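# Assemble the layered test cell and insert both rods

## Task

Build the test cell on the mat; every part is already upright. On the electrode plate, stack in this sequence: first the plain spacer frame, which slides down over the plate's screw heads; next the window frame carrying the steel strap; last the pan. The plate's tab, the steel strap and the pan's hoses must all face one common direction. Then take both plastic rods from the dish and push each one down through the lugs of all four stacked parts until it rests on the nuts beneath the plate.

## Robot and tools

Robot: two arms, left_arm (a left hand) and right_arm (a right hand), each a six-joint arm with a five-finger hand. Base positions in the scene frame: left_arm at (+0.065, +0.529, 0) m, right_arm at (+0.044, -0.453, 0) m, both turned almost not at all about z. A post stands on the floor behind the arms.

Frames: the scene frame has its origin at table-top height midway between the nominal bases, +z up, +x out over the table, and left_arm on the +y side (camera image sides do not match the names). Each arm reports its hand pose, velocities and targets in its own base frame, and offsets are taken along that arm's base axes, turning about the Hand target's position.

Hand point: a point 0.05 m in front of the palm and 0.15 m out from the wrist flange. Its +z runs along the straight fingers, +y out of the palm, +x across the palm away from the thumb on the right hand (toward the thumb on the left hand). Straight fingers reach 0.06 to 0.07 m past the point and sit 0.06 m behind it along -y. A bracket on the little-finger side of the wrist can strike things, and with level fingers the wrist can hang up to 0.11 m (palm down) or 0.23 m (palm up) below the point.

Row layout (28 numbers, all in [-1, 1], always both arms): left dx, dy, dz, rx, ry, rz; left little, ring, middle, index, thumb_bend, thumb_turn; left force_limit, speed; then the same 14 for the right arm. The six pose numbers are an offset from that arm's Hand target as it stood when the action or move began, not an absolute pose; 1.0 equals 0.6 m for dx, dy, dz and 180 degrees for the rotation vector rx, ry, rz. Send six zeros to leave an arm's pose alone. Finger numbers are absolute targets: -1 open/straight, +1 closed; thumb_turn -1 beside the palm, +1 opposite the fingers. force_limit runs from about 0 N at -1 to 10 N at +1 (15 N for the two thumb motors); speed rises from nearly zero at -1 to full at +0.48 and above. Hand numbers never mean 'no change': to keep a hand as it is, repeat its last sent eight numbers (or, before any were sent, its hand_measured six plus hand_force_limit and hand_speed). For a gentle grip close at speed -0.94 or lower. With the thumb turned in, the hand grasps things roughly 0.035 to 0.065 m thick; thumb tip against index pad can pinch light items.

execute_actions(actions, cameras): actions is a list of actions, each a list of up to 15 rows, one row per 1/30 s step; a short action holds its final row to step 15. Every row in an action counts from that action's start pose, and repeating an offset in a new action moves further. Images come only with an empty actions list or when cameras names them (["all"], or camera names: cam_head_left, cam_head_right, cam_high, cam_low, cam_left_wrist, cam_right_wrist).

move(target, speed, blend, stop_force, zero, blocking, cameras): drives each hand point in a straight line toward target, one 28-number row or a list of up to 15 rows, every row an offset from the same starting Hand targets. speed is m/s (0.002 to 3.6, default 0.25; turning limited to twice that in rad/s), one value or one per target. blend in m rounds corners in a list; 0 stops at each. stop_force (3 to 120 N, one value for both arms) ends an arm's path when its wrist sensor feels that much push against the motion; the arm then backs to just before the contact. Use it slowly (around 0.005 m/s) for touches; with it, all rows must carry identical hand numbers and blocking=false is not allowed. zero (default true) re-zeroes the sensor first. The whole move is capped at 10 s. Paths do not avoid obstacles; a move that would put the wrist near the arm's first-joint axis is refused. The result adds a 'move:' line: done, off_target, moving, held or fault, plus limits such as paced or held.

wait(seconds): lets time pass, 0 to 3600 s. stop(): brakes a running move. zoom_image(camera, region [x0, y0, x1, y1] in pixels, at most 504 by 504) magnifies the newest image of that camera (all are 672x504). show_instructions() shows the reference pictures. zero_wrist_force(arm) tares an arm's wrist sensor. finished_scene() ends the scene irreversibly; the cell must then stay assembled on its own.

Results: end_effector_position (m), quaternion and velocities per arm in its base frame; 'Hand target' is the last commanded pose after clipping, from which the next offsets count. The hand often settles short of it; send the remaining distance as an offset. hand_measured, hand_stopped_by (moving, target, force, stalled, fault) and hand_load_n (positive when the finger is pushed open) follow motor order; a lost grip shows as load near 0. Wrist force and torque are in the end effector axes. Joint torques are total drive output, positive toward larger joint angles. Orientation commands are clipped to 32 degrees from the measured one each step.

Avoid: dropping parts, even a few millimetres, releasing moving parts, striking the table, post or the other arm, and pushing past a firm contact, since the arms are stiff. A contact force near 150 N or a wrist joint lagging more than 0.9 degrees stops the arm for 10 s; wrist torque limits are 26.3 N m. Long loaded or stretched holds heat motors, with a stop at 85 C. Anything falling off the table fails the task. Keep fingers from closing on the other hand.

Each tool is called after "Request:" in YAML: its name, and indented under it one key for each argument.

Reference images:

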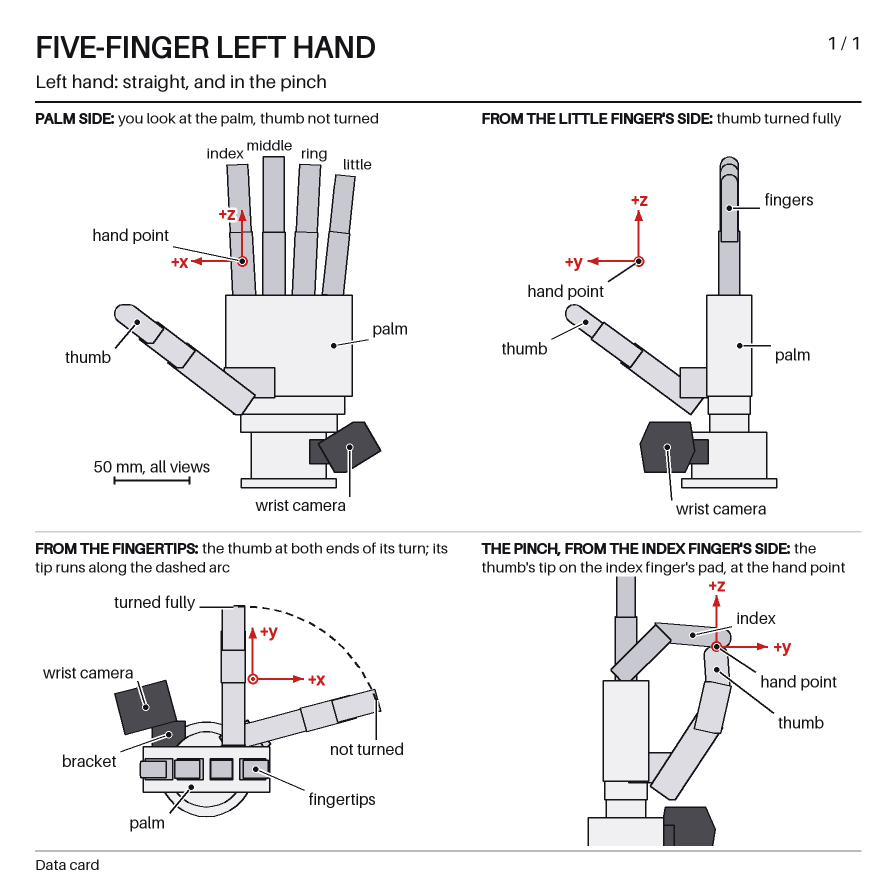

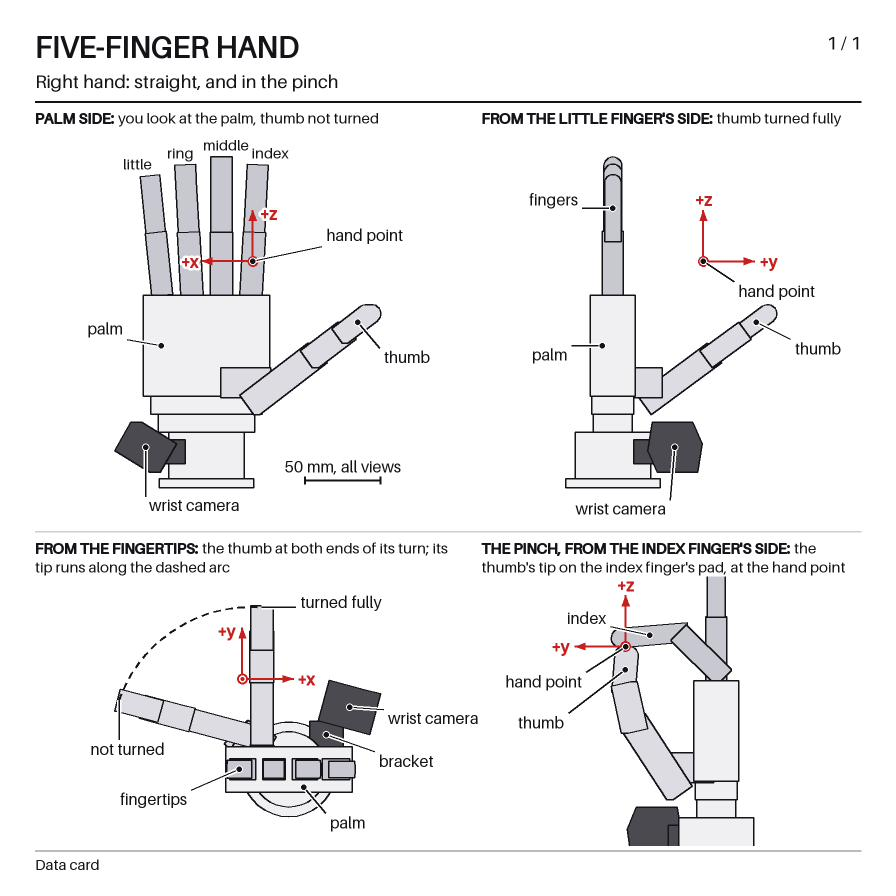

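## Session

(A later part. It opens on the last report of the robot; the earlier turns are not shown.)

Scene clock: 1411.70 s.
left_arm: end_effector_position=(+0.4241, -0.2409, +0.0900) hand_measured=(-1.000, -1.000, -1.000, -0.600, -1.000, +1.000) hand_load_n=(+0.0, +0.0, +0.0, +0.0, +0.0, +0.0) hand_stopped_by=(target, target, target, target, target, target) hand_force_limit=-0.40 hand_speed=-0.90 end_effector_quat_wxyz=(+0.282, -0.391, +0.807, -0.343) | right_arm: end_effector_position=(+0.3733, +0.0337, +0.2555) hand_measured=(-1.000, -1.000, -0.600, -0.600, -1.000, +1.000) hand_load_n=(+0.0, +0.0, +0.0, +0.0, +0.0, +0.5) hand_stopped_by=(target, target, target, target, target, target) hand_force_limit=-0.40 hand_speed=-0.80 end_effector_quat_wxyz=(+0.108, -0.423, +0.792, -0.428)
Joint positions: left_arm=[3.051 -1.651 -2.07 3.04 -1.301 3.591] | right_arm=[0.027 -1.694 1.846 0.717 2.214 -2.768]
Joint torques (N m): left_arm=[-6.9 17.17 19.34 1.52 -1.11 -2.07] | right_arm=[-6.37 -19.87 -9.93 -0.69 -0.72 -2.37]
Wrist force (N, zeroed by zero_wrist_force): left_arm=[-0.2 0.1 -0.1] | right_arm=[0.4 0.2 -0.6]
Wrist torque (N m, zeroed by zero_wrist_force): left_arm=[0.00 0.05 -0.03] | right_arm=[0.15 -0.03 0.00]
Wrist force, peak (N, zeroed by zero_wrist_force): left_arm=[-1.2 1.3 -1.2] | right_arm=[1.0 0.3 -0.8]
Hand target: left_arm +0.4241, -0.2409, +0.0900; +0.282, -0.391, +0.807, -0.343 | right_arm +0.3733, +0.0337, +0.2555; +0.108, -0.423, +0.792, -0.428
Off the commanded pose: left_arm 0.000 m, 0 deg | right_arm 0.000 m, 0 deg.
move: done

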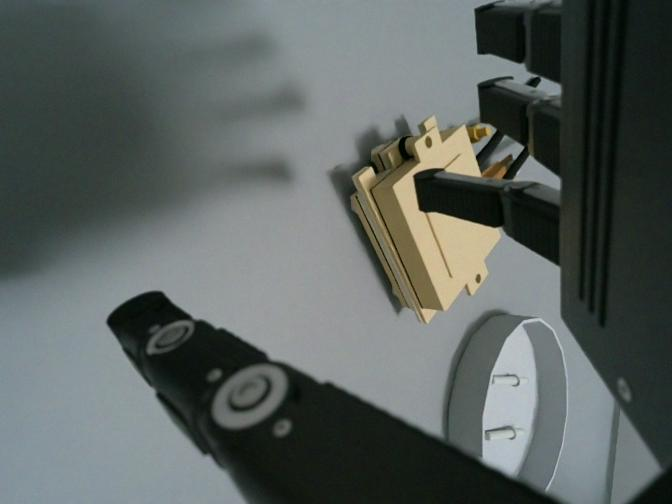

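Request:
move:
  target: [0,0,-0.0633,0,0,0,-1,-1,-1,-0.6,-1,1,-0.4,-0.9,0,0,0,0,0,0,-1,-1,-0.6,-0.6,-1,1,-0.4,-0.8]
  cameras: ["cam_left_wrist"]
  speed: 0.08

Request:
zoom_image:
  camera: "cam_left_wrist"
  region: [340, 100, 500, 260]

Scene clock: 1416.60 s.
left_arm: end_effector_position=(+0.4240, -0.2409, +0.0519) hand_measured=(-1.000, -1.000, -1.000, -0.600, -1.000, +1.000) hand_load_n=(+0.0, +0.0, +0.0, +0.0, +0.0, +0.0) hand_stopped_by=(target, target, target, target, target, target) hand_force_limit=-0.40 hand_speed=-0.90 end_effector_quat_wxyz=(+0.282, -0.391, +0.807, -0.343) | right_arm: end_effector_position=(+0.3733, +0.0337, +0.2555) hand_measured=(-1.000, -1.000, -0.600, -0.600, -1.000, +1.000) hand_load_n=(+0.0, +0.0, +0.0, +0.0, +0.0, +0.5) hand_stopped_by=(target, target, target, target, target, target) hand_force_limit=-0.40 hand_speed=-0.80 end_effector_quat_wxyz=(+0.108, -0.423, +0.792, -0.428)
Joint positions: left_arm=[3.051 -1.712 -2.12 3.152 -1.301 3.591] | right_arm=[0.027 -1.694 1.846 0.717 2.214 -2.768]
Joint torques (N m): left_arm=[-4.49 26.59 27.56 0.15 0.45 -0.12] | right_arm=[-6.38 -20.57 -9.78 -0.81 -0.48 -2.28]
Wrist force (N, zeroed by zero_wrist_force): left_arm=[-0.1 0.2 -0.1] | right_arm=[0.0 0.3 -0.8]
Wrist torque (N m, zeroed by zero_wrist_force): left_arm=[0.01 0.04 -0.02] | right_arm=[0.18 0.03 -0.01]
Wrist force, peak (N, zeroed by zero_wrist_force): left_arm=[-0.6 -0.6 -0.6] | right_arm=[0.6 0.6 -0.9]
Hand target: left_arm +0.4241, -0.2409, +0.0520; +0.282, -0.391, +0.807, -0.343 | right_arm +0.3733, +0.0337, +0.2555; +0.108, -0.423, +0.792, -0.428
Off the commanded pose: left_arm 0.000 m, 0 deg | right_arm 0.000 m, 0 deg.
move: done

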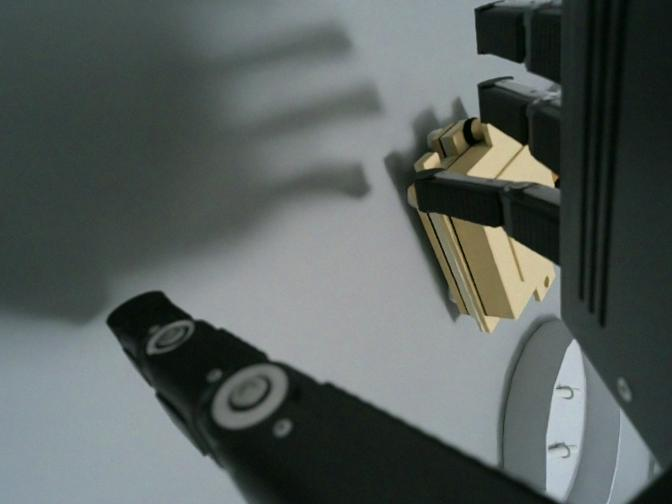

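Scaled by 3.150.

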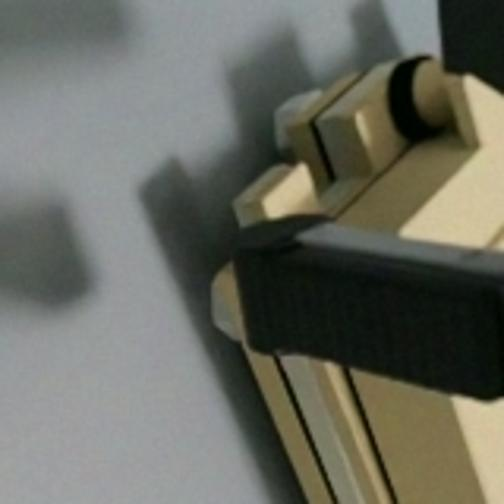

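Request:
zoom_image:
  camera: "cam_left_wrist"
  region: [410, 105, 500, 185]

Request:
zoom_image:
  camera: "cam_left_wrist"
  region: [410, 210, 500, 340]

Scaled by 5.600.

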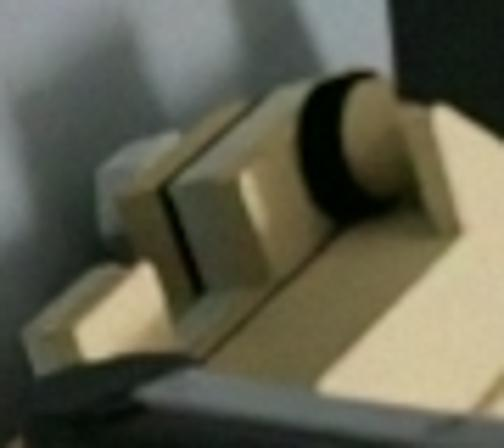

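Scaled by 3.877.

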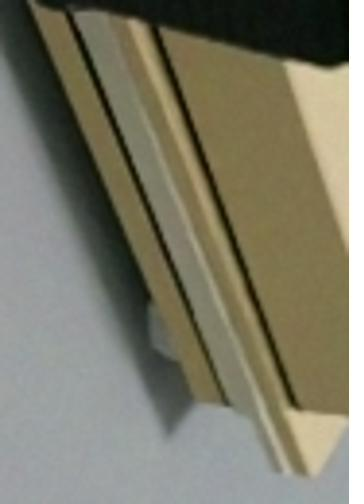

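Request:
zoom_image:
  camera: "cam_left_wrist"
  region: [415, 210, 465, 270]

Request:
zoom_image:
  camera: "cam_left_wrist"
  region: [445, 280, 505, 340]

Scaled by 8.400.

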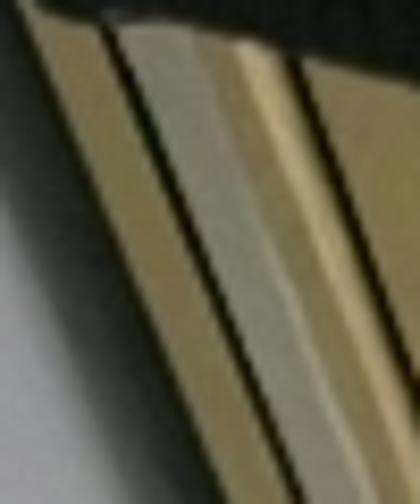

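Scaled by 8.400.

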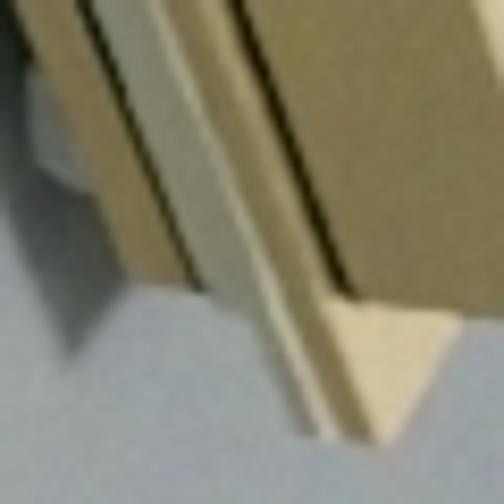

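Request:
zoom_image:
  camera: "cam_left_wrist"
  region: [422, 115, 477, 165]

Scaled by 9.164.

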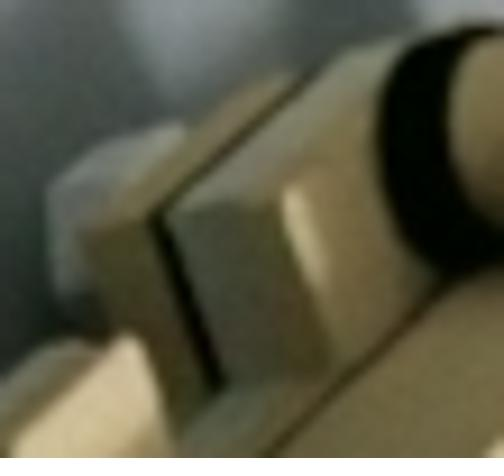

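Request:
move:
  target:
    - [0,0,0.2,0,0,0,-1,-1,-1,-0.6,-1,1,-0.4,-0.9,0,0,0,0,0,0,-1,-1,-0.6,-0.6,-1,1,-0.4,-0.8]
    - [-0.025,-0.4785,0.2467,-0.0611,0.0062,0.2661,-1,-1,-1,-0.6,-1,1,-0.4,-0.9,0,0,0,0,0,0,-1,-1,-0.6,-0.6,-1,1,-0.4,-0.8]
  cameras: ["cam_left_wrist"]
  speed: 0.2
  blend: 0.03

Scene clock: 1460.47 s.
left_arm: end_effector_position=(+0.4090, -0.5280, +0.2000) hand_measured=(-1.000, -1.000, -1.000, -0.600, -1.000, +1.000) hand_load_n=(+0.0, +0.0, +0.0, +0.0, +0.0, +0.5) hand_stopped_by=(target, target, target, target, target, target) hand_force_limit=-0.40 hand_speed=-0.90 end_effector_quat_wxyz=(-0.351, +0.711, -0.546, +0.269) end_effector_velocity=(+0.000, +0.000, +0.000) end_effector_angular_velocity=(-0.002, +0.000, +0.003) | right_arm: end_effector_position=(+0.3733, +0.0337, +0.2555) hand_measured=(-1.000, -1.000, -0.600, -0.600, -1.000, +1.000) hand_load_n=(+0.0, +0.0, +0.0, +0.0, +0.0, +0.0) hand_stopped_by=(target, target, target, target, target, target) hand_force_limit=-0.40 hand_speed=-0.80 end_effector_quat_wxyz=(+0.108, -0.423, +0.792, -0.428)
Joint positions: left_arm=[2.223 -2.281 -0.964 2.134 -2.395 2.165] | right_arm=[0.027 -1.694 1.846 0.717 2.214 -2.768]
Joint velocities: left_arm=[0 -0.001 0.002 -0.003 0 -0.005] | right_arm=[within noise]
Joint torques (N m): left_arm=[-1.81 39.72 31.66 -2.77 -1.53 -1.91] | right_arm=[-6.17 -20.45 -9.8 -0.96 -0.57 -2.26]
Wrist force (N, zeroed by zero_wrist_force): left_arm=[0.3 -0.2 -0.2] | right_arm=[0.2 0.4 -0.5]
Wrist torque (N m, zeroed by zero_wrist_force): left_arm=[-0.02 0.01 0.07] | right_arm=[0.16 0.00 0.00]
Wrist force, peak (N, zeroed by zero_wrist_force): left_arm=[0.2 1.7 0.8] | right_arm=[0.5 0.5 -1.0]
Hand target: left_arm +0.4091, -0.5280, +0.2000; -0.351, +0.712, -0.546, +0.269 | right_arm +0.3733, +0.0337, +0.2555; +0.108, -0.423, +0.792, -0.428
Off the commanded pose: left_arm 0.000 m, 0 deg | right_arm 0.000 m, 0 deg.
move: done

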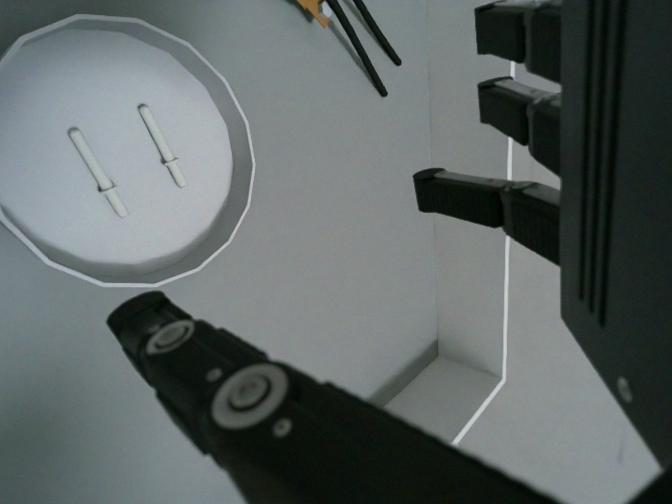

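Request:
move:
  target: [0,0,0,0,0,0,-1,-1,-1,0.1,-0.45,0.72,-0.4,-0.5,0,0,0,0,0,0,-1,-1,-0.6,-0.6,-1,1,-0.4,-0.8]
  cameras: ["cam_left_wrist"]

Request:
zoom_image:
  camera: "cam_left_wrist"
  region: [260, 160, 460, 360]

Scene clock: 1462.13 s.
left_arm: end_effector_position=(+0.4091, -0.5280, +0.2000) hand_measured=(-1.000, -1.000, -1.000, +0.100, -0.450, +0.720) hand_load_n=(+0.0, +0.0, +0.0, +0.0, +0.0, +0.0) hand_stopped_by=(target, target, target, target, target, target) hand_force_limit=-0.40 hand_speed=-0.50 end_effector_quat_wxyz=(-0.351, +0.712, -0.546, +0.269) | right_arm: end_effector_position=(+0.3733, +0.0337, +0.2555) hand_measured=(-1.000, -1.000, -0.600, -0.600, -1.000, +1.000) hand_load_n=(+0.0, +0.0, +0.0, +0.0, +0.0, +0.0) hand_stopped_by=(target, target, target, target, target, target) hand_force_limit=-0.40 hand_speed=-0.80 end_effector_quat_wxyz=(+0.108, -0.423, +0.792, -0.428)
Joint positions: left_arm=[2.223 -2.281 -0.963 2.134 -2.395 2.165] | right_arm=[0.027 -1.694 1.846 0.717 2.214 -2.768]
Joint torques (N m): left_arm=[-4.64 42.26 26.1 -1.01 -2.25 -1.02] | right_arm=[-6.17 -20.59 -10.13 -0.88 -0.54 -2.13]
Wrist force (N, zeroed by zero_wrist_force): left_arm=[0.2 0.1 -0.3] | right_arm=[0.4 0.4 -0.6]
Wrist torque (N m, zeroed by zero_wrist_force): left_arm=[0.02 0.02 0.08] | right_arm=[0.17 -0.03 0.01]
Wrist force, peak (N, zeroed by zero_wrist_force): left_arm=[0.5 0.0 -0.2] | right_arm=[0.7 0.4 -0.8]
Hand target: left_arm +0.4091, -0.5280, +0.2000; -0.351, +0.712, -0.546, +0.269 | right_arm +0.3733, +0.0337, +0.2555; +0.108, -0.423, +0.792, -0.428
Off the commanded pose: left_arm 0.000 m, 0 deg | right_arm 0.000 m, 0 deg.
move: done

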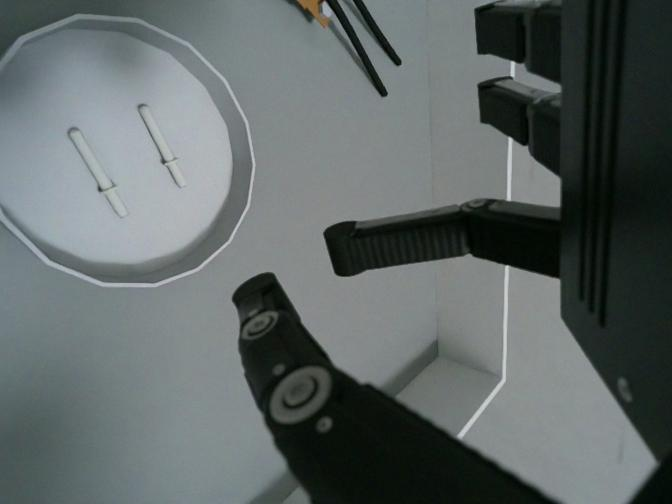

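Scaled by 2.520.

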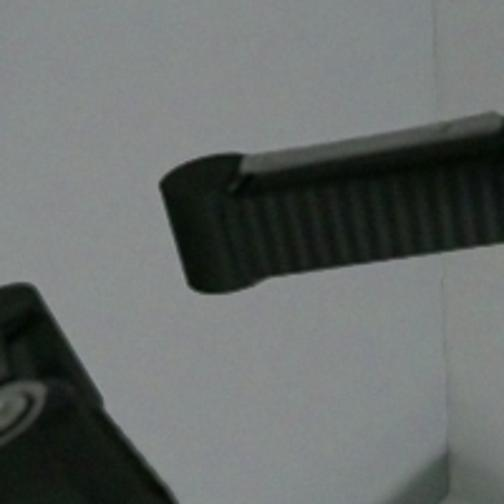

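Request:
move:
  target: [0,0,0,0,0,0,-1,-1,-1,0.25,-0.4,0.6,-0.7,-0.9,0,0,0,0,0,0,-1,-1,-0.6,-0.6,-1,1,-0.4,-0.8]
  cameras: ["cam_left_wrist"]

Request:
zoom_image:
  camera: "cam_left_wrist"
  region: [240, 180, 400, 340]

Scene clock: 1465.13 s.
left_arm: end_effector_position=(+0.4091, -0.5280, +0.2000) hand_measured=(-1.000, -1.000, -1.000, +0.250, -0.400, +0.600) hand_load_n=(+0.0, +0.0, +0.0, +0.0, +0.0, +0.0) hand_stopped_by=(target, target, target, target, target, target) hand_force_limit=-0.70 hand_speed=-0.90 end_effector_quat_wxyz=(-0.351, +0.712, -0.546, +0.269) | right_arm: end_effector_position=(+0.3733, +0.0337, +0.2555) hand_measured=(-1.000, -1.000, -0.600, -0.600, -1.000, +1.000) hand_load_n=(+0.0, -0.5, +0.0, -0.5, +0.0, +0.0) hand_stopped_by=(target, target, target, target, target, target) hand_force_limit=-0.40 hand_speed=-0.80 end_effector_quat_wxyz=(+0.108, -0.423, +0.792, -0.428)
Joint positions: left_arm=[2.223 -2.281 -0.963 2.134 -2.395 2.165] | right_arm=[0.027 -1.694 1.846 0.717 2.214 -2.768]
Joint torques (N m): left_arm=[-4.1 48.67 13.57 -1 -2.11 1.6] | right_arm=[-6.67 -20.07 -9.71 -0.81 -0.6 -2.41]
Wrist force (N, zeroed by zero_wrist_force): left_arm=[0.2 -0.2 0.0] | right_arm=[0.2 0.5 -0.6]
Wrist torque (N m, zeroed by zero_wrist_force): left_arm=[-0.03 0.02 0.09] | right_arm=[0.19 0.00 0.00]
Wrist force, peak (N, zeroed by zero_wrist_force): left_arm=[0.2 -0.3 -0.4] | right_arm=[0.7 0.2 -0.9]
Hand target: left_arm +0.4091, -0.5280, +0.2000; -0.351, +0.712, -0.546, +0.269 | right_arm +0.3733, +0.0337, +0.2555; +0.108, -0.423, +0.792, -0.428
Off the commanded pose: left_arm 0.000 m, 0 deg | right_arm 0.000 m, 0 deg.
move: done

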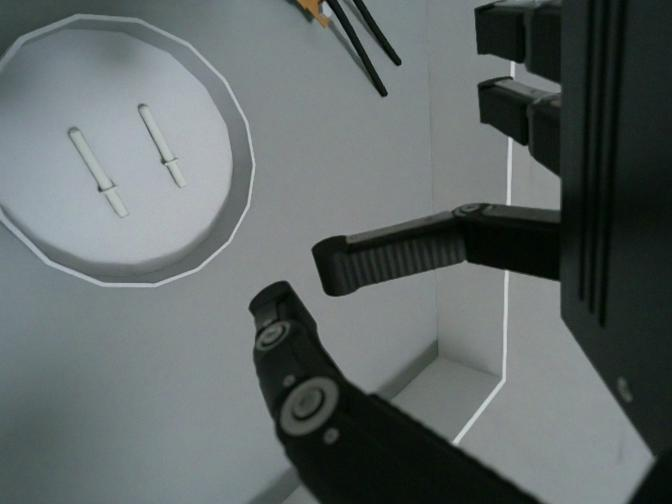

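Scaled by 3.150.

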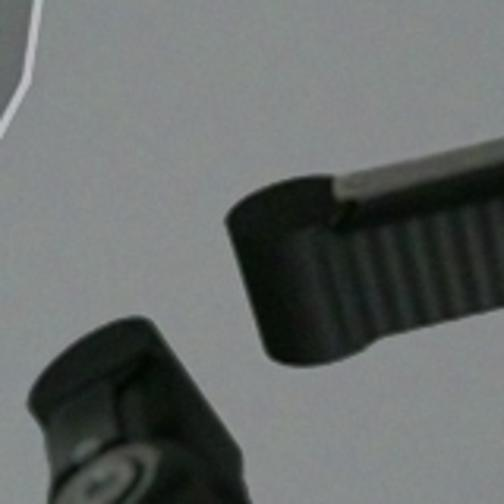

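Request:
move:
  target: [0,0,0,0,0,0,-1,-1,-1,0.3,-0.3,0.6,-0.85,-0.93,0,0,0,0,0,0,-1,-1,-0.6,-0.6,-1,1,-0.4,-0.8]
  cameras: ["cam_left_wrist"]

Request:
zoom_image:
  camera: "cam_left_wrist"
  region: [240, 180, 400, 340]

Scene clock: 1469.10 s.
left_arm: end_effector_position=(+0.4091, -0.5280, +0.2000) hand_measured=(-1.000, -1.000, -1.000, +0.300, -0.300, +0.600) hand_load_n=(+0.0, +0.0, +0.0, +0.5, +0.0, +0.0) hand_stopped_by=(target, target, target, target, target, target) hand_force_limit=-0.85 hand_speed=-0.93 end_effector_quat_wxyz=(-0.351, +0.712, -0.546, +0.269) | right_arm: end_effector_position=(+0.3733, +0.0337, +0.2555) hand_measured=(-1.000, -1.000, -0.600, -0.600, -1.000, +1.000) hand_load_n=(+0.0, +0.0, -0.5, +0.0, +0.0, +0.0) hand_stopped_by=(target, target, target, target, target, target) hand_force_limit=-0.40 hand_speed=-0.80 end_effector_quat_wxyz=(+0.108, -0.423, +0.792, -0.428)
Joint positions: left_arm=[2.223 -2.281 -0.963 2.134 -2.395 2.165] | right_arm=[0.027 -1.694 1.846 0.717 2.214 -2.768]
Joint torques (N m): left_arm=[-4.99 55.49 12.69 -1.16 -2.08 1.64] | right_arm=[-7 -19.05 -9.58 -0.88 -0.53 -2.28]
Wrist force (N, zeroed by zero_wrist_force): left_arm=[0.2 0.0 -0.2] | right_arm=[0.7 0.4 -0.4]
Wrist torque (N m, zeroed by zero_wrist_force): left_arm=[0.01 0.02 0.09] | right_arm=[0.16 -0.08 0.03]
Wrist force, peak (N, zeroed by zero_wrist_force): left_arm=[0.5 -0.1 -0.2] | right_arm=[0.6 0.5 -0.9]
Hand target: left_arm +0.4091, -0.5280, +0.2000; -0.351, +0.712, -0.546, +0.269 | right_arm +0.3733, +0.0337, +0.2555; +0.108, -0.423, +0.792, -0.428
Off the commanded pose: left_arm 0.000 m, 0 deg | right_arm 0.000 m, 0 deg.
move: done

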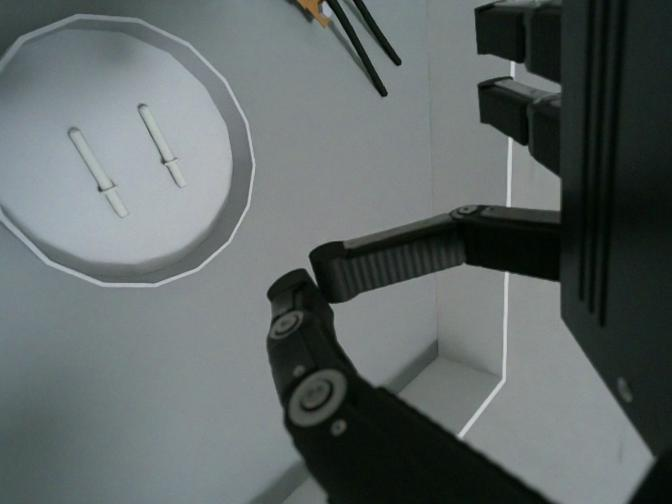

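Scaled by 3.150.

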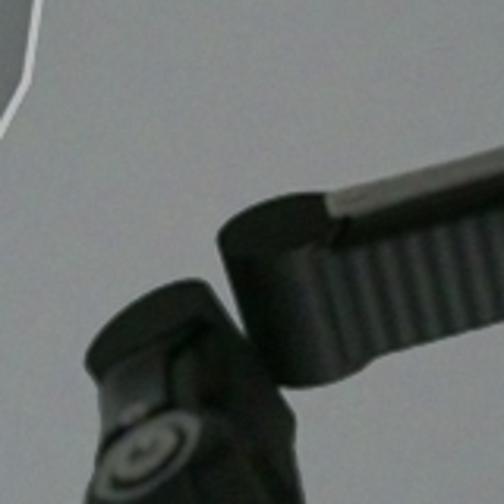

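Request:
move:
  target: [0.0248,0.0117,-0.2,0,0,0,-1,-1,-1,0.3,-0.65,0.6,-0.85,-0.8,0,0,0,0,0,0,-1,-1,-0.6,-0.6,-1,1,-0.4,-0.8]
  cameras: ["cam_left_wrist"]
  speed: 0.12

Request:
zoom_image:
  camera: "cam_left_wrist"
  region: [160, 130, 420, 350]

Scene clock: 1478.30 s.
left_arm: end_effector_position=(+0.4239, -0.5209, +0.0800) hand_measured=(-1.000, -1.000, -1.000, +0.300, -0.650, +0.600) hand_load_n=(+0.0, -0.5, +0.0, +0.0, +0.0, +0.0) hand_stopped_by=(target, target, target, target, target, target) hand_force_limit=-0.85 hand_speed=-0.80 end_effector_quat_wxyz=(-0.351, +0.712, -0.546, +0.269) | right_arm: end_effector_position=(+0.3733, +0.0337, +0.2555) hand_measured=(-1.000, -1.000, -0.600, -0.600, -1.000, +1.000) hand_load_n=(+0.0, +0.0, +0.0, +0.0, +0.0, +0.0) hand_stopped_by=(target, target, target, target, target, target) hand_force_limit=-0.40 hand_speed=-0.80 end_effector_quat_wxyz=(+0.108, -0.423, +0.792, -0.428)
Joint positions: left_arm=[2.251 -2.351 -1.15 2.416 -2.382 2.201] | right_arm=[0.027 -1.694 1.846 0.717 2.214 -2.768]
Joint torques (N m): left_arm=[-7.43 56.45 29.19 -0.29 -2.06 -1.94] | right_arm=[-6.14 -19.34 -10.08 -0.88 -0.38 -2.22]
Wrist force (N, zeroed by zero_wrist_force): left_arm=[0.3 0.1 -0.1] | right_arm=[0.5 0.6 -0.5]
Wrist torque (N m, zeroed by zero_wrist_force): left_arm=[0.00 0.01 0.04] | right_arm=[0.20 -0.05 0.02]
Wrist force, peak (N, zeroed by zero_wrist_force): left_arm=[0.3 -1.3 -1.5] | right_arm=[1.1 0.4 -0.4]
Hand target: left_arm +0.4239, -0.5210, +0.0800; -0.351, +0.712, -0.546, +0.269 | right_arm +0.3733, +0.0337, +0.2555; +0.108, -0.423, +0.792, -0.428
Off the commanded pose: left_arm 0.000 m, 0 deg | right_arm 0.000 m, 0 deg.
move: done

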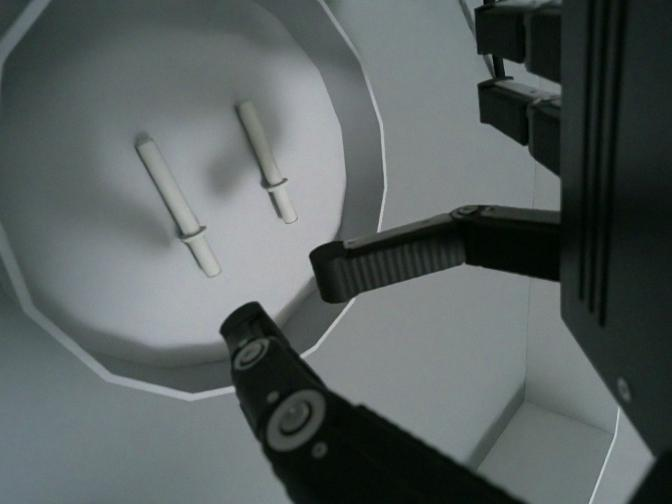

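Scaled by 1.938.

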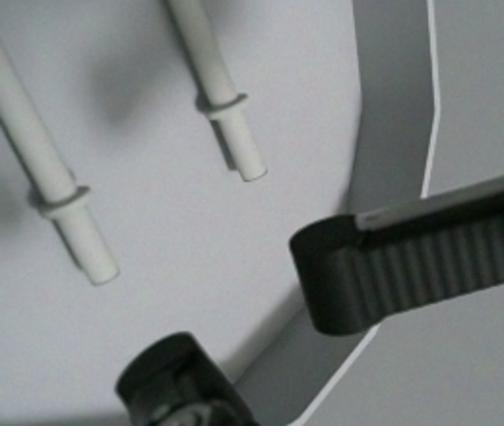

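Request:
execute_actions:
  actions: []
  cameras: ["cam_left_wrist"]

Scene clock: 1481.83 s.
left_arm: end_effector_position=(+0.4239, -0.5210, +0.0800) hand_measured=(-1.000, -1.000, -1.000, +0.300, -0.650, +0.600) hand_load_n=(+0.0, +0.0, +0.0, +0.0, +0.5, +0.0) hand_stopped_by=(target, target, target, target, target, target) hand_force_limit=-0.85 hand_speed=-0.80 end_effector_quat_wxyz=(-0.351, +0.712, -0.546, +0.269) | right_arm: end_effector_position=(+0.3733, +0.0337, +0.2555) hand_measured=(-1.000, -1.000, -0.600, -0.600, -1.000, +1.000) hand_load_n=(+0.0, +0.0, +0.0, +0.0, +0.0, +0.0) hand_stopped_by=(target, target, target, target, target, target) hand_force_limit=-0.40 hand_speed=-0.80 end_effector_quat_wxyz=(+0.108, -0.423, +0.792, -0.428)
Joint positions: left_arm=[2.25 -2.351 -1.15 2.416 -2.382 2.201] | right_arm=[0.027 -1.694 1.846 0.717 2.214 -2.768]
Joint velocities: within noise
Joint torques (N m): left_arm=[-8.17 60.24 30.16 0.5 -2.22 -1.95] | right_arm=[-5.81 -19.63 -9.58 -0.75 -0.54 -2.19]
Motor temperatures (°C): left_arm=[37 32 29 34 44 35] | right_arm=[29 26 32 42 37 34]
Wrist force (N, zeroed by zero_wrist_force): left_arm=[0.2 0.1 -0.2] | right_arm=[0.7 0.2 -0.5]
Wrist torque (N m, zeroed by zero_wrist_force): left_arm=[0.01 0.02 0.04] | right_arm=[0.13 -0.09 0.02]
Wrist force, peak (N, zeroed by zero_wrist_force): left_arm=[0.4 0.1 -0.3] | right_arm=[0.7 0.6 -0.6]
Hand target: left_arm +0.4239, -0.5210, +0.0800; -0.351, +0.712, -0.546, +0.269 | right_arm +0.3733, +0.0337, +0.2555; +0.108, -0.423, +0.792, -0.428
Off the commanded pose: left_arm 0.000 m, 0 deg | right_arm 0.000 m, 0 deg.
Images, in order (width x height): cam_left_wrist 672x504.

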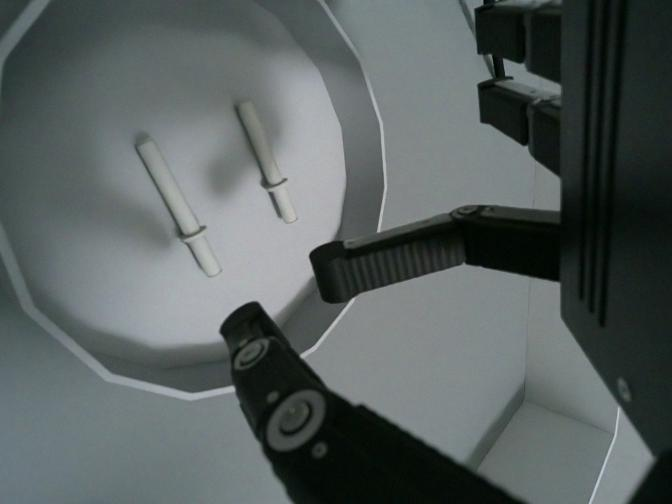

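Request:
move:
  target: [0,0,0,-0.01366,0.05098,0,1,1,0.9,0.3,-0.5,0.6,-0.4,-0.5,0,0,0,0,0,0,-1,-1,-0.6,-0.6,-1,1,-0.4,-0.8]
  speed: 0.1
  cameras: ["cam_left_wrist", "cam_head_right", "cam_low"]

Scene clock: 1493.80 s.
left_arm: end_effector_position=(+0.4239, -0.5210, +0.0800) hand_measured=(+1.000, +1.000, +0.900, +0.300, -0.500, +0.600) hand_load_n=(+0.0, +0.0, +0.0, +0.5, +0.0, +0.0) hand_stopped_by=(target, target, target, target, target, target) hand_force_limit=-0.40 hand_speed=-0.50 end_effector_quat_wxyz=(-0.291, +0.738, -0.566, +0.223) | right_arm: end_effector_position=(+0.3733, +0.0337, +0.2555) hand_measured=(-1.000, -1.000, -0.600, -0.600, -1.000, +1.000) hand_load_n=(+0.0, +0.0, +0.0, +0.0, +0.0, -0.5) hand_stopped_by=(target, target, target, target, target, target) hand_force_limit=-0.40 hand_speed=-0.80 end_effector_quat_wxyz=(+0.108, -0.423, +0.792, -0.428)
Joint positions: left_arm=[2.305 -2.366 -1.079 2.275 -2.224 2.181] | right_arm=[0.027 -1.694 1.846 0.717 2.214 -2.768]
Joint torques (N m): left_arm=[-7.54 61.08 6.89 -1.96 0.76 2.02] | right_arm=[-6.3 -18.85 -9.34 -0.84 -0.46 -2.41]
Wrist force (N, zeroed by zero_wrist_force): left_arm=[0.0 0.1 -0.5] | right_arm=[0.4 0.4 -0.4]
Wrist torque (N m, zeroed by zero_wrist_force): left_arm=[0.08 0.02 0.11] | right_arm=[0.15 -0.03 0.00]
Wrist force, peak (N, zeroed by zero_wrist_force): left_arm=[-0.2 0.2 -0.9] | right_arm=[0.5 0.8 -0.9]
Hand target: left_arm +0.4239, -0.5210, +0.0800; -0.291, +0.738, -0.566, +0.223 | right_arm +0.3733, +0.0337, +0.2555; +0.108, -0.423, +0.792, -0.428
Off the commanded pose: left_arm 0.000 m, 0 deg | right_arm 0.000 m, 0 deg.
move: done
Images, in order (width x height): cam_head_right 672x504, cam_low 672x504, cam_left_wrist 672x504.

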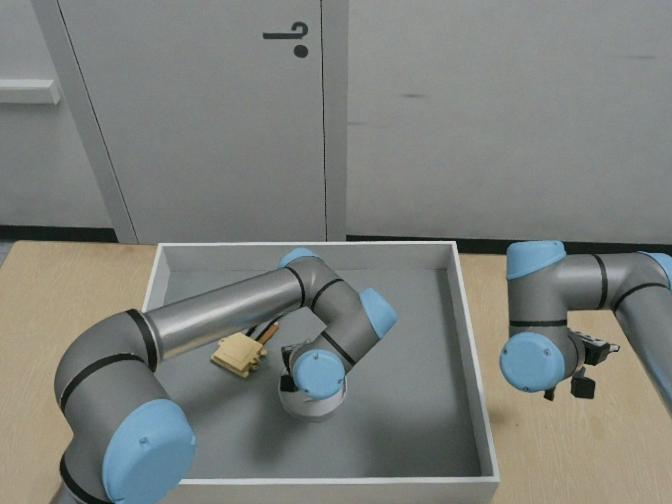

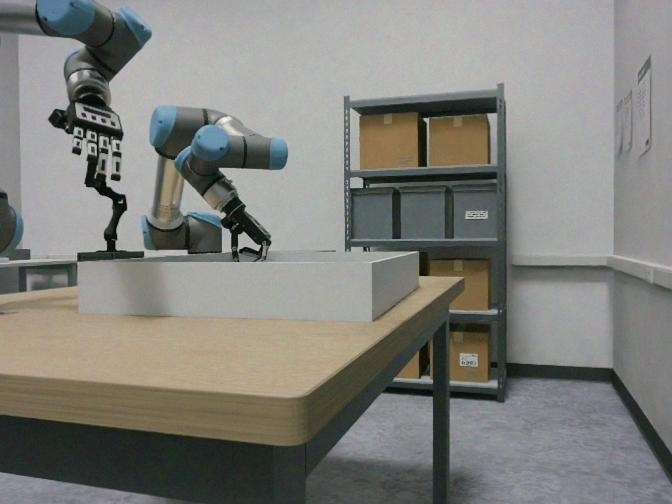

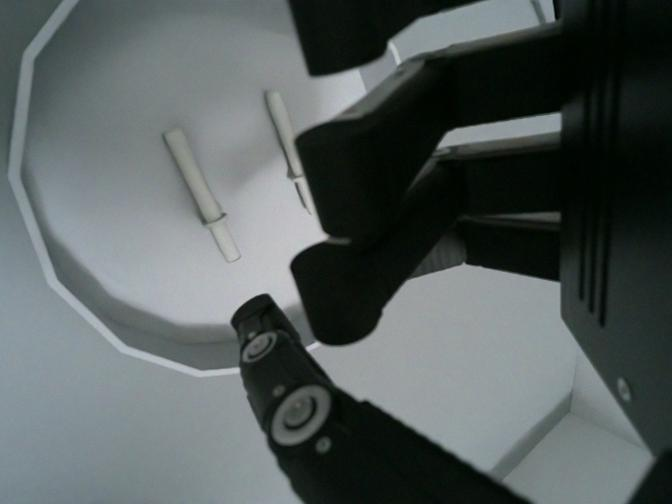

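Request:
move:
  target: [0.00517,0.0015,-0.06667,0,0,0,1,1,1,0.3,-0.5,0.6,-0.4,-0.5,0,0,0,0,0,0,-1,-1,-0.6,-0.6,-1,1,-0.4,-0.8]
  speed: 0.08
  cameras: ["cam_left_wrist"]

Scene clock: 1497.30 s.
left_arm: end_effector_position=(+0.4270, -0.5200, +0.0399) hand_measured=(+1.000, +1.000, +1.000, +0.300, -0.500, +0.600) hand_load_n=(+0.0, +0.0, +0.0, +0.0, +0.0, +0.5) hand_stopped_by=(target, target, target, target, target, target) hand_force_limit=-0.40 hand_speed=-0.50 end_effector_quat_wxyz=(-0.291, +0.738, -0.566, +0.223) | right_arm: end_effector_position=(+0.3733, +0.0337, +0.2555) hand_measured=(-1.000, -1.000, -0.600, -0.600, -1.000, +1.000) hand_load_n=(+0.0, +0.0, +0.0, +0.0, +0.0, +0.0) hand_stopped_by=(target, target, target, target, target, target) hand_force_limit=-0.40 hand_speed=-0.80 end_effector_quat_wxyz=(+0.108, -0.423, +0.792, -0.428)
Joint positions: left_arm=[2.31 -2.402 -1.12 2.355 -2.222 2.187] | right_arm=[0.027 -1.694 1.846 0.717 2.214 -2.768]
Joint torques (N m): left_arm=[-0.51 62.23 29.71 -2.69 0.28 0.63] | right_arm=[-6.62 -18.99 -9.89 -0.91 -0.42 -2.37]
Wrist force (N, zeroed by zero_wrist_force): left_arm=[-0.1 0.2 -0.7] | right_arm=[0.4 0.2 -0.3]
Wrist torque (N m, zeroed by zero_wrist_force): left_arm=[0.10 0.03 -0.02] | right_arm=[0.13 -0.04 0.01]
Wrist force, peak (N, zeroed by zero_wrist_force): left_arm=[-0.1 -0.9 -1.5] | right_arm=[0.8 0.3 -0.8]
Hand target: left_arm +0.4270, -0.5201, +0.0400; -0.291, +0.738, -0.566, +0.223 | right_arm +0.3733, +0.0337, +0.2555; +0.108, -0.423, +0.792, -0.428
Off the commanded pose: left_arm 0.000 m, 0 deg | right_arm 0.000 m, 0 deg.
move: done

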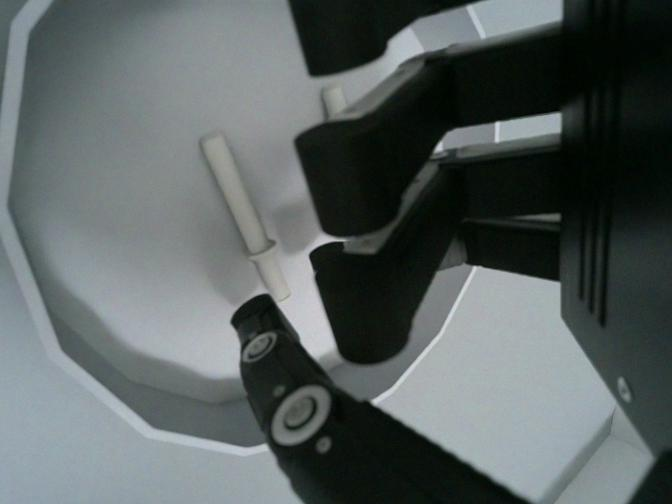

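Request:
move:
  target: [-0.00733,-0.00196,-0.01167,0,0,0,1,1,1,0.3,-0.5,0.6,-0.4,-0.5,0,0,0,0,0,0,-1,-1,-0.6,-0.6,-1,1,-0.4,-0.8]
  speed: 0.02
  stop_force: 3
  cameras: ["cam_left_wrist"]

Scene clock: 1501.60 s.
left_arm: end_effector_position=(+0.4226, -0.5213, +0.0330) hand_measured=(+1.000, +1.000, +1.000, +0.300, -0.500, +0.600) hand_load_n=(+0.0, +0.0, +0.0, +0.0, +0.0, +0.0) hand_stopped_by=(target, target, target, target, target, target) hand_force_limit=-0.40 hand_speed=-0.50 end_effector_quat_wxyz=(-0.291, +0.738, -0.566, +0.223) | right_arm: end_effector_position=(+0.3733, +0.0337, +0.2555) hand_measured=(-1.000, -1.000, -0.600, -0.600, -1.000, +1.000) hand_load_n=(+0.0, +0.0, +0.0, +0.0, +0.0, +0.0) hand_stopped_by=(target, target, target, target, target, target) hand_force_limit=-0.40 hand_speed=-0.80 end_effector_quat_wxyz=(+0.108, -0.423, +0.792, -0.428)
Joint positions: left_arm=[2.303 -2.407 -1.131 2.367 -2.225 2.179] | right_arm=[0.027 -1.694 1.846 0.717 2.214 -2.768]
Joint torques (N m): left_arm=[7.26 62.37 30.02 -2.67 0.27 2.27] | right_arm=[-6.46 -18.47 -10.5 -0.87 -0.55 -2.35]
Wrist force (N, zeroed by zero_wrist_force): left_arm=[0.1 0.3 -0.7] | right_arm=[0.4 0.3 -0.4]
Wrist torque (N m, zeroed by zero_wrist_force): left_arm=[0.11 0.00 0.09] | right_arm=[0.14 -0.05 0.01]
Wrist force, peak (N, zeroed by zero_wrist_force): left_arm=[0.0 0.3 -1.0] | right_arm=[0.4 0.3 -1.1]
Hand target: left_arm +0.4226, -0.5213, +0.0330; -0.291, +0.738, -0.566, +0.223 | right_arm +0.3733, +0.0337, +0.2555; +0.108, -0.423, +0.792, -0.428
Off the commanded pose: left_arm 0.000 m, 0 deg | right_arm 0.000 m, 0 deg.
move: done

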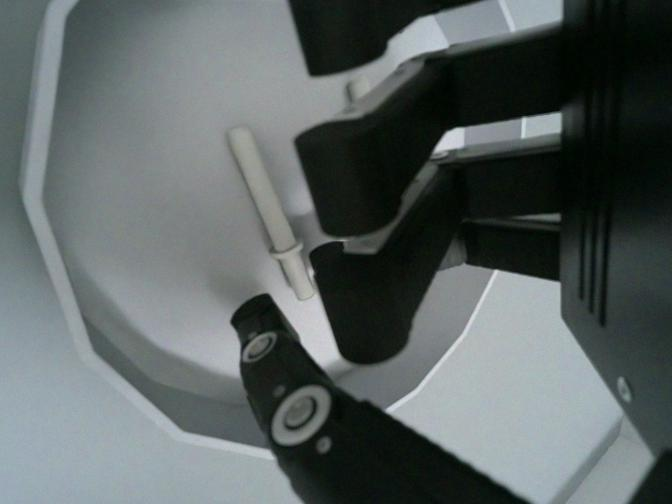

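Request:
zoom_image:
  camera: "cam_left_wrist"
  region: [200, 100, 420, 320]

Scaled by 2.291.

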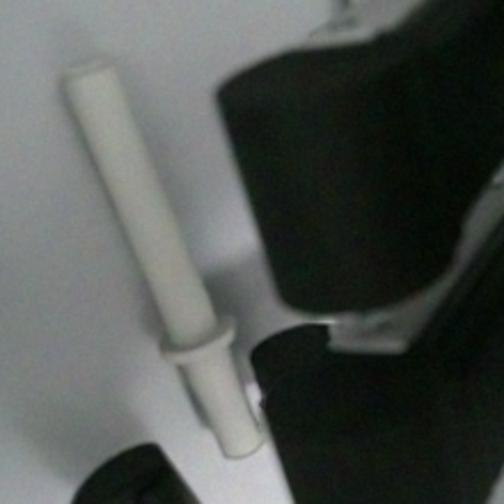

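Request:
move:
  target: [0,0,-0.01,0,0,0,1,1,1,0.3,-0.5,0.6,-0.4,-0.5,0,0,0,0,0,0,-1,-1,-0.6,-0.6,-1,1,-0.4,-0.8]
  speed: 0.01
  stop_force: 3
  cameras: ["cam_left_wrist"]

Scene clock: 1506.87 s.
left_arm: end_effector_position=(+0.4226, -0.5213, +0.0270) hand_measured=(+1.000, +1.000, +1.000, +0.300, -0.500, +0.600) hand_load_n=(+0.0, +0.5, +0.0, +0.0, +0.0, +0.0) hand_stopped_by=(target, target, target, target, target, target) hand_force_limit=-0.40 hand_speed=-0.50 end_effector_quat_wxyz=(-0.291, +0.738, -0.566, +0.223) | right_arm: end_effector_position=(+0.3733, +0.0337, +0.2555) hand_measured=(-1.000, -1.000, -0.600, -0.600, -1.000, +1.000) hand_load_n=(+0.0, +0.0, +0.0, +0.0, +0.0, +0.0) hand_stopped_by=(target, target, target, target, target, target) hand_force_limit=-0.40 hand_speed=-0.80 end_effector_quat_wxyz=(+0.108, -0.423, +0.792, -0.428)
Joint positions: left_arm=[2.303 -2.413 -1.136 2.378 -2.225 2.179] | right_arm=[0.027 -1.694 1.846 0.717 2.214 -2.768]
Joint torques (N m): left_arm=[6.92 61.49 28.14 -2.44 0.28 1.8] | right_arm=[-6.55 -18.16 -9.94 -0.79 -0.6 -2.22]
Wrist force (N, zeroed by zero_wrist_force): left_arm=[0.2 0.3 -0.6] | right_arm=[0.4 0.3 -0.7]
Wrist torque (N m, zeroed by zero_wrist_force): left_arm=[0.10 -0.02 0.10] | right_arm=[0.17 -0.04 0.01]
Wrist force, peak (N, zeroed by zero_wrist_force): left_arm=[0.0 0.0 -1.0] | right_arm=[0.6 0.3 -1.1]
Hand target: left_arm +0.4226, -0.5213, +0.0270; -0.291, +0.738, -0.566, +0.223 | right_arm +0.3733, +0.0337, +0.2555; +0.108, -0.423, +0.792, -0.428
Off the commanded pose: left_arm 0.000 m, 0 deg | right_arm 0.000 m, 0 deg.
move: done

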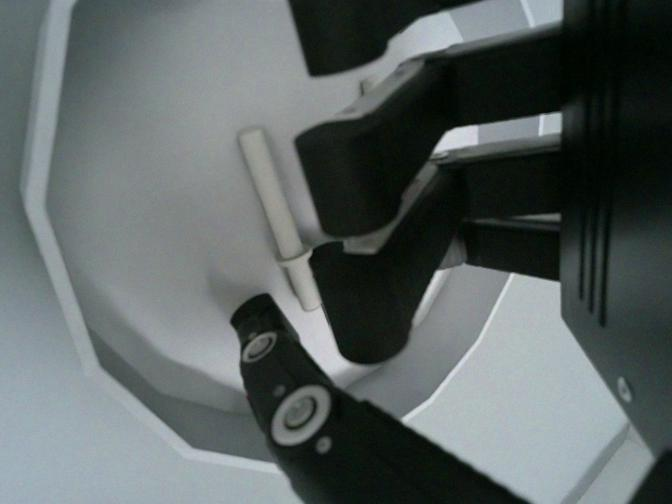

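Request:
move:
  target: [0.00644,0.00173,0,0,0,0,1,1,1,0.3,-0.5,0.6,-0.4,-0.5,0,0,0,0,0,0,-1,-1,-0.6,-0.6,-1,1,-0.4,-0.8]
  speed: 0.02

Request:
move:
  target: [0,0,-0.01667,0,0,0,1,1,1,0.3,-0.5,0.6,-0.4,-0.5,0,0,0,0,0,0,-1,-1,-0.6,-0.6,-1,1,-0.4,-0.8]
  speed: 0.008
  stop_force: 3
  cameras: ["cam_left_wrist"]

Scene clock: 1508.93 s.
left_arm: end_effector_position=(+0.4266, -0.5203, +0.0271) hand_measured=(+1.000, +1.000, +1.000, +0.300, -0.500, +0.600) hand_load_n=(+0.0, +0.0, +0.0, +0.0, +0.5, +0.0) hand_stopped_by=(target, target, target, target, target, target) hand_force_limit=-0.40 hand_speed=-0.50 end_effector_quat_wxyz=(-0.291, +0.738, -0.566, +0.223) | right_arm: end_effector_position=(+0.3733, +0.0337, +0.2555) hand_measured=(-1.000, -1.000, -0.600, -0.600, -1.000, +1.000) hand_load_n=(+0.0, +0.0, +0.0, +0.0, +0.0, +0.0) hand_stopped_by=(target, target, target, target, target, target) hand_force_limit=-0.40 hand_speed=-0.80 end_effector_quat_wxyz=(+0.108, -0.423, +0.792, -0.428)
Joint positions: left_arm=[2.309 -2.415 -1.131 2.38 -2.222 2.186] | right_arm=[0.027 -1.694 1.846 0.717 2.214 -2.768]
Joint torques (N m): left_arm=[-8.66 44.54 13.55 -1.06 -1.18 -2.01] | right_arm=[-6.91 -17.87 -9.62 -0.8 -0.45 -2.26]
Wrist force (N, zeroed by zero_wrist_force): left_arm=[0.2 0.1 -0.6] | right_arm=[0.4 0.3 -0.7]
Wrist torque (N m, zeroed by zero_wrist_force): left_arm=[0.08 -0.01 0.00] | right_arm=[0.17 -0.02 0.00]
Wrist force, peak (N, zeroed by zero_wrist_force): left_arm=[0.2 0.4 -0.9] | right_arm=[0.5 0.8 -0.7]
Hand target: left_arm +0.4265, -0.5203, +0.0270; -0.291, +0.738, -0.566, +0.223 | right_arm +0.3733, +0.0337, +0.2555; +0.108, -0.423, +0.792, -0.428
Off the commanded pose: left_arm 0.000 m, 0 deg | right_arm 0.000 m, 0 deg.
move: done

Scene clock: 1510.23 s.
left_arm: end_effector_position=(+0.4265, -0.5203, +0.0255) hand_measured=(+1.000, +1.000, +1.000, +0.300, -0.500, +0.600) hand_load_n=(+0.0, +0.0, +0.0, +0.0, +0.0, +0.0) hand_stopped_by=(target, target, target, target, target, target) hand_force_limit=-0.40 hand_speed=-0.50 end_effector_quat_wxyz=(-0.291, +0.738, -0.566, +0.223) | right_arm: end_effector_position=(+0.3733, +0.0337, +0.2555) hand_measured=(-1.000, -1.000, -0.600, -0.600, -1.000, +1.000) hand_load_n=(+0.0, +0.0, +0.0, +0.0, +0.0, +0.0) hand_stopped_by=(target, target, target, target, target, target) hand_force_limit=-0.40 hand_speed=-0.80 end_effector_quat_wxyz=(+0.108, -0.423, +0.792, -0.428)
Joint positions: left_arm=[2.309 -2.417 -1.133 2.383 -2.222 2.186] | right_arm=[0.027 -1.694 1.846 0.717 2.214 -2.768]
Joint torques (N m): left_arm=[1.28 59.85 29.03 -2.5 -0.48 -0.53] | right_arm=[-6.07 -17.53 -9.84 -0.98 -0.43 -2.2]
Wrist force (N, zeroed by zero_wrist_force): left_arm=[0.0 -2.6 -4.4] | right_arm=[0.8 0.1 -0.6]
Wrist torque (N m, zeroed by zero_wrist_force): left_arm=[-0.07 -0.04 0.06] | right_arm=[0.13 -0.10 0.02]
Wrist force, peak (N, zeroed by zero_wrist_force): left_arm=[0.2 -4.4 -7.1] | right_arm=[0.8 0.1 -0.6]
Hand target: left_arm +0.4265, -0.5203, +0.0255; -0.291, +0.738, -0.566, +0.223 (not the last commanded pose) | right_arm +0.3733, +0.0337, +0.2555; +0.108, -0.423, +0.792, -0.428
Off the commanded pose: left_arm 0.009 m, 0 deg | right_arm 0.000 m, 0 deg.
move: contact (left_arm)

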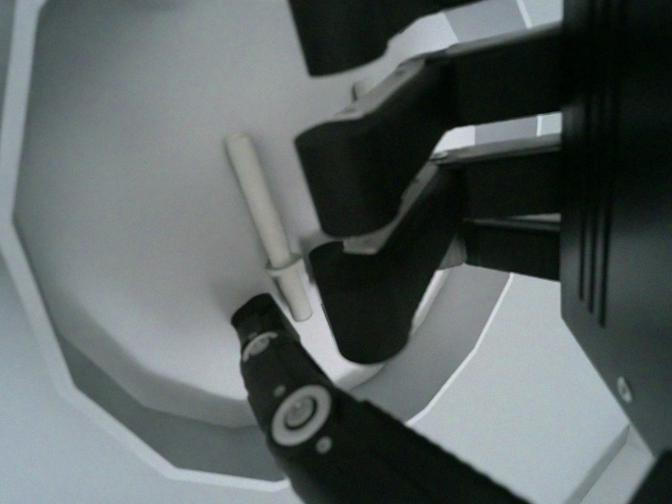

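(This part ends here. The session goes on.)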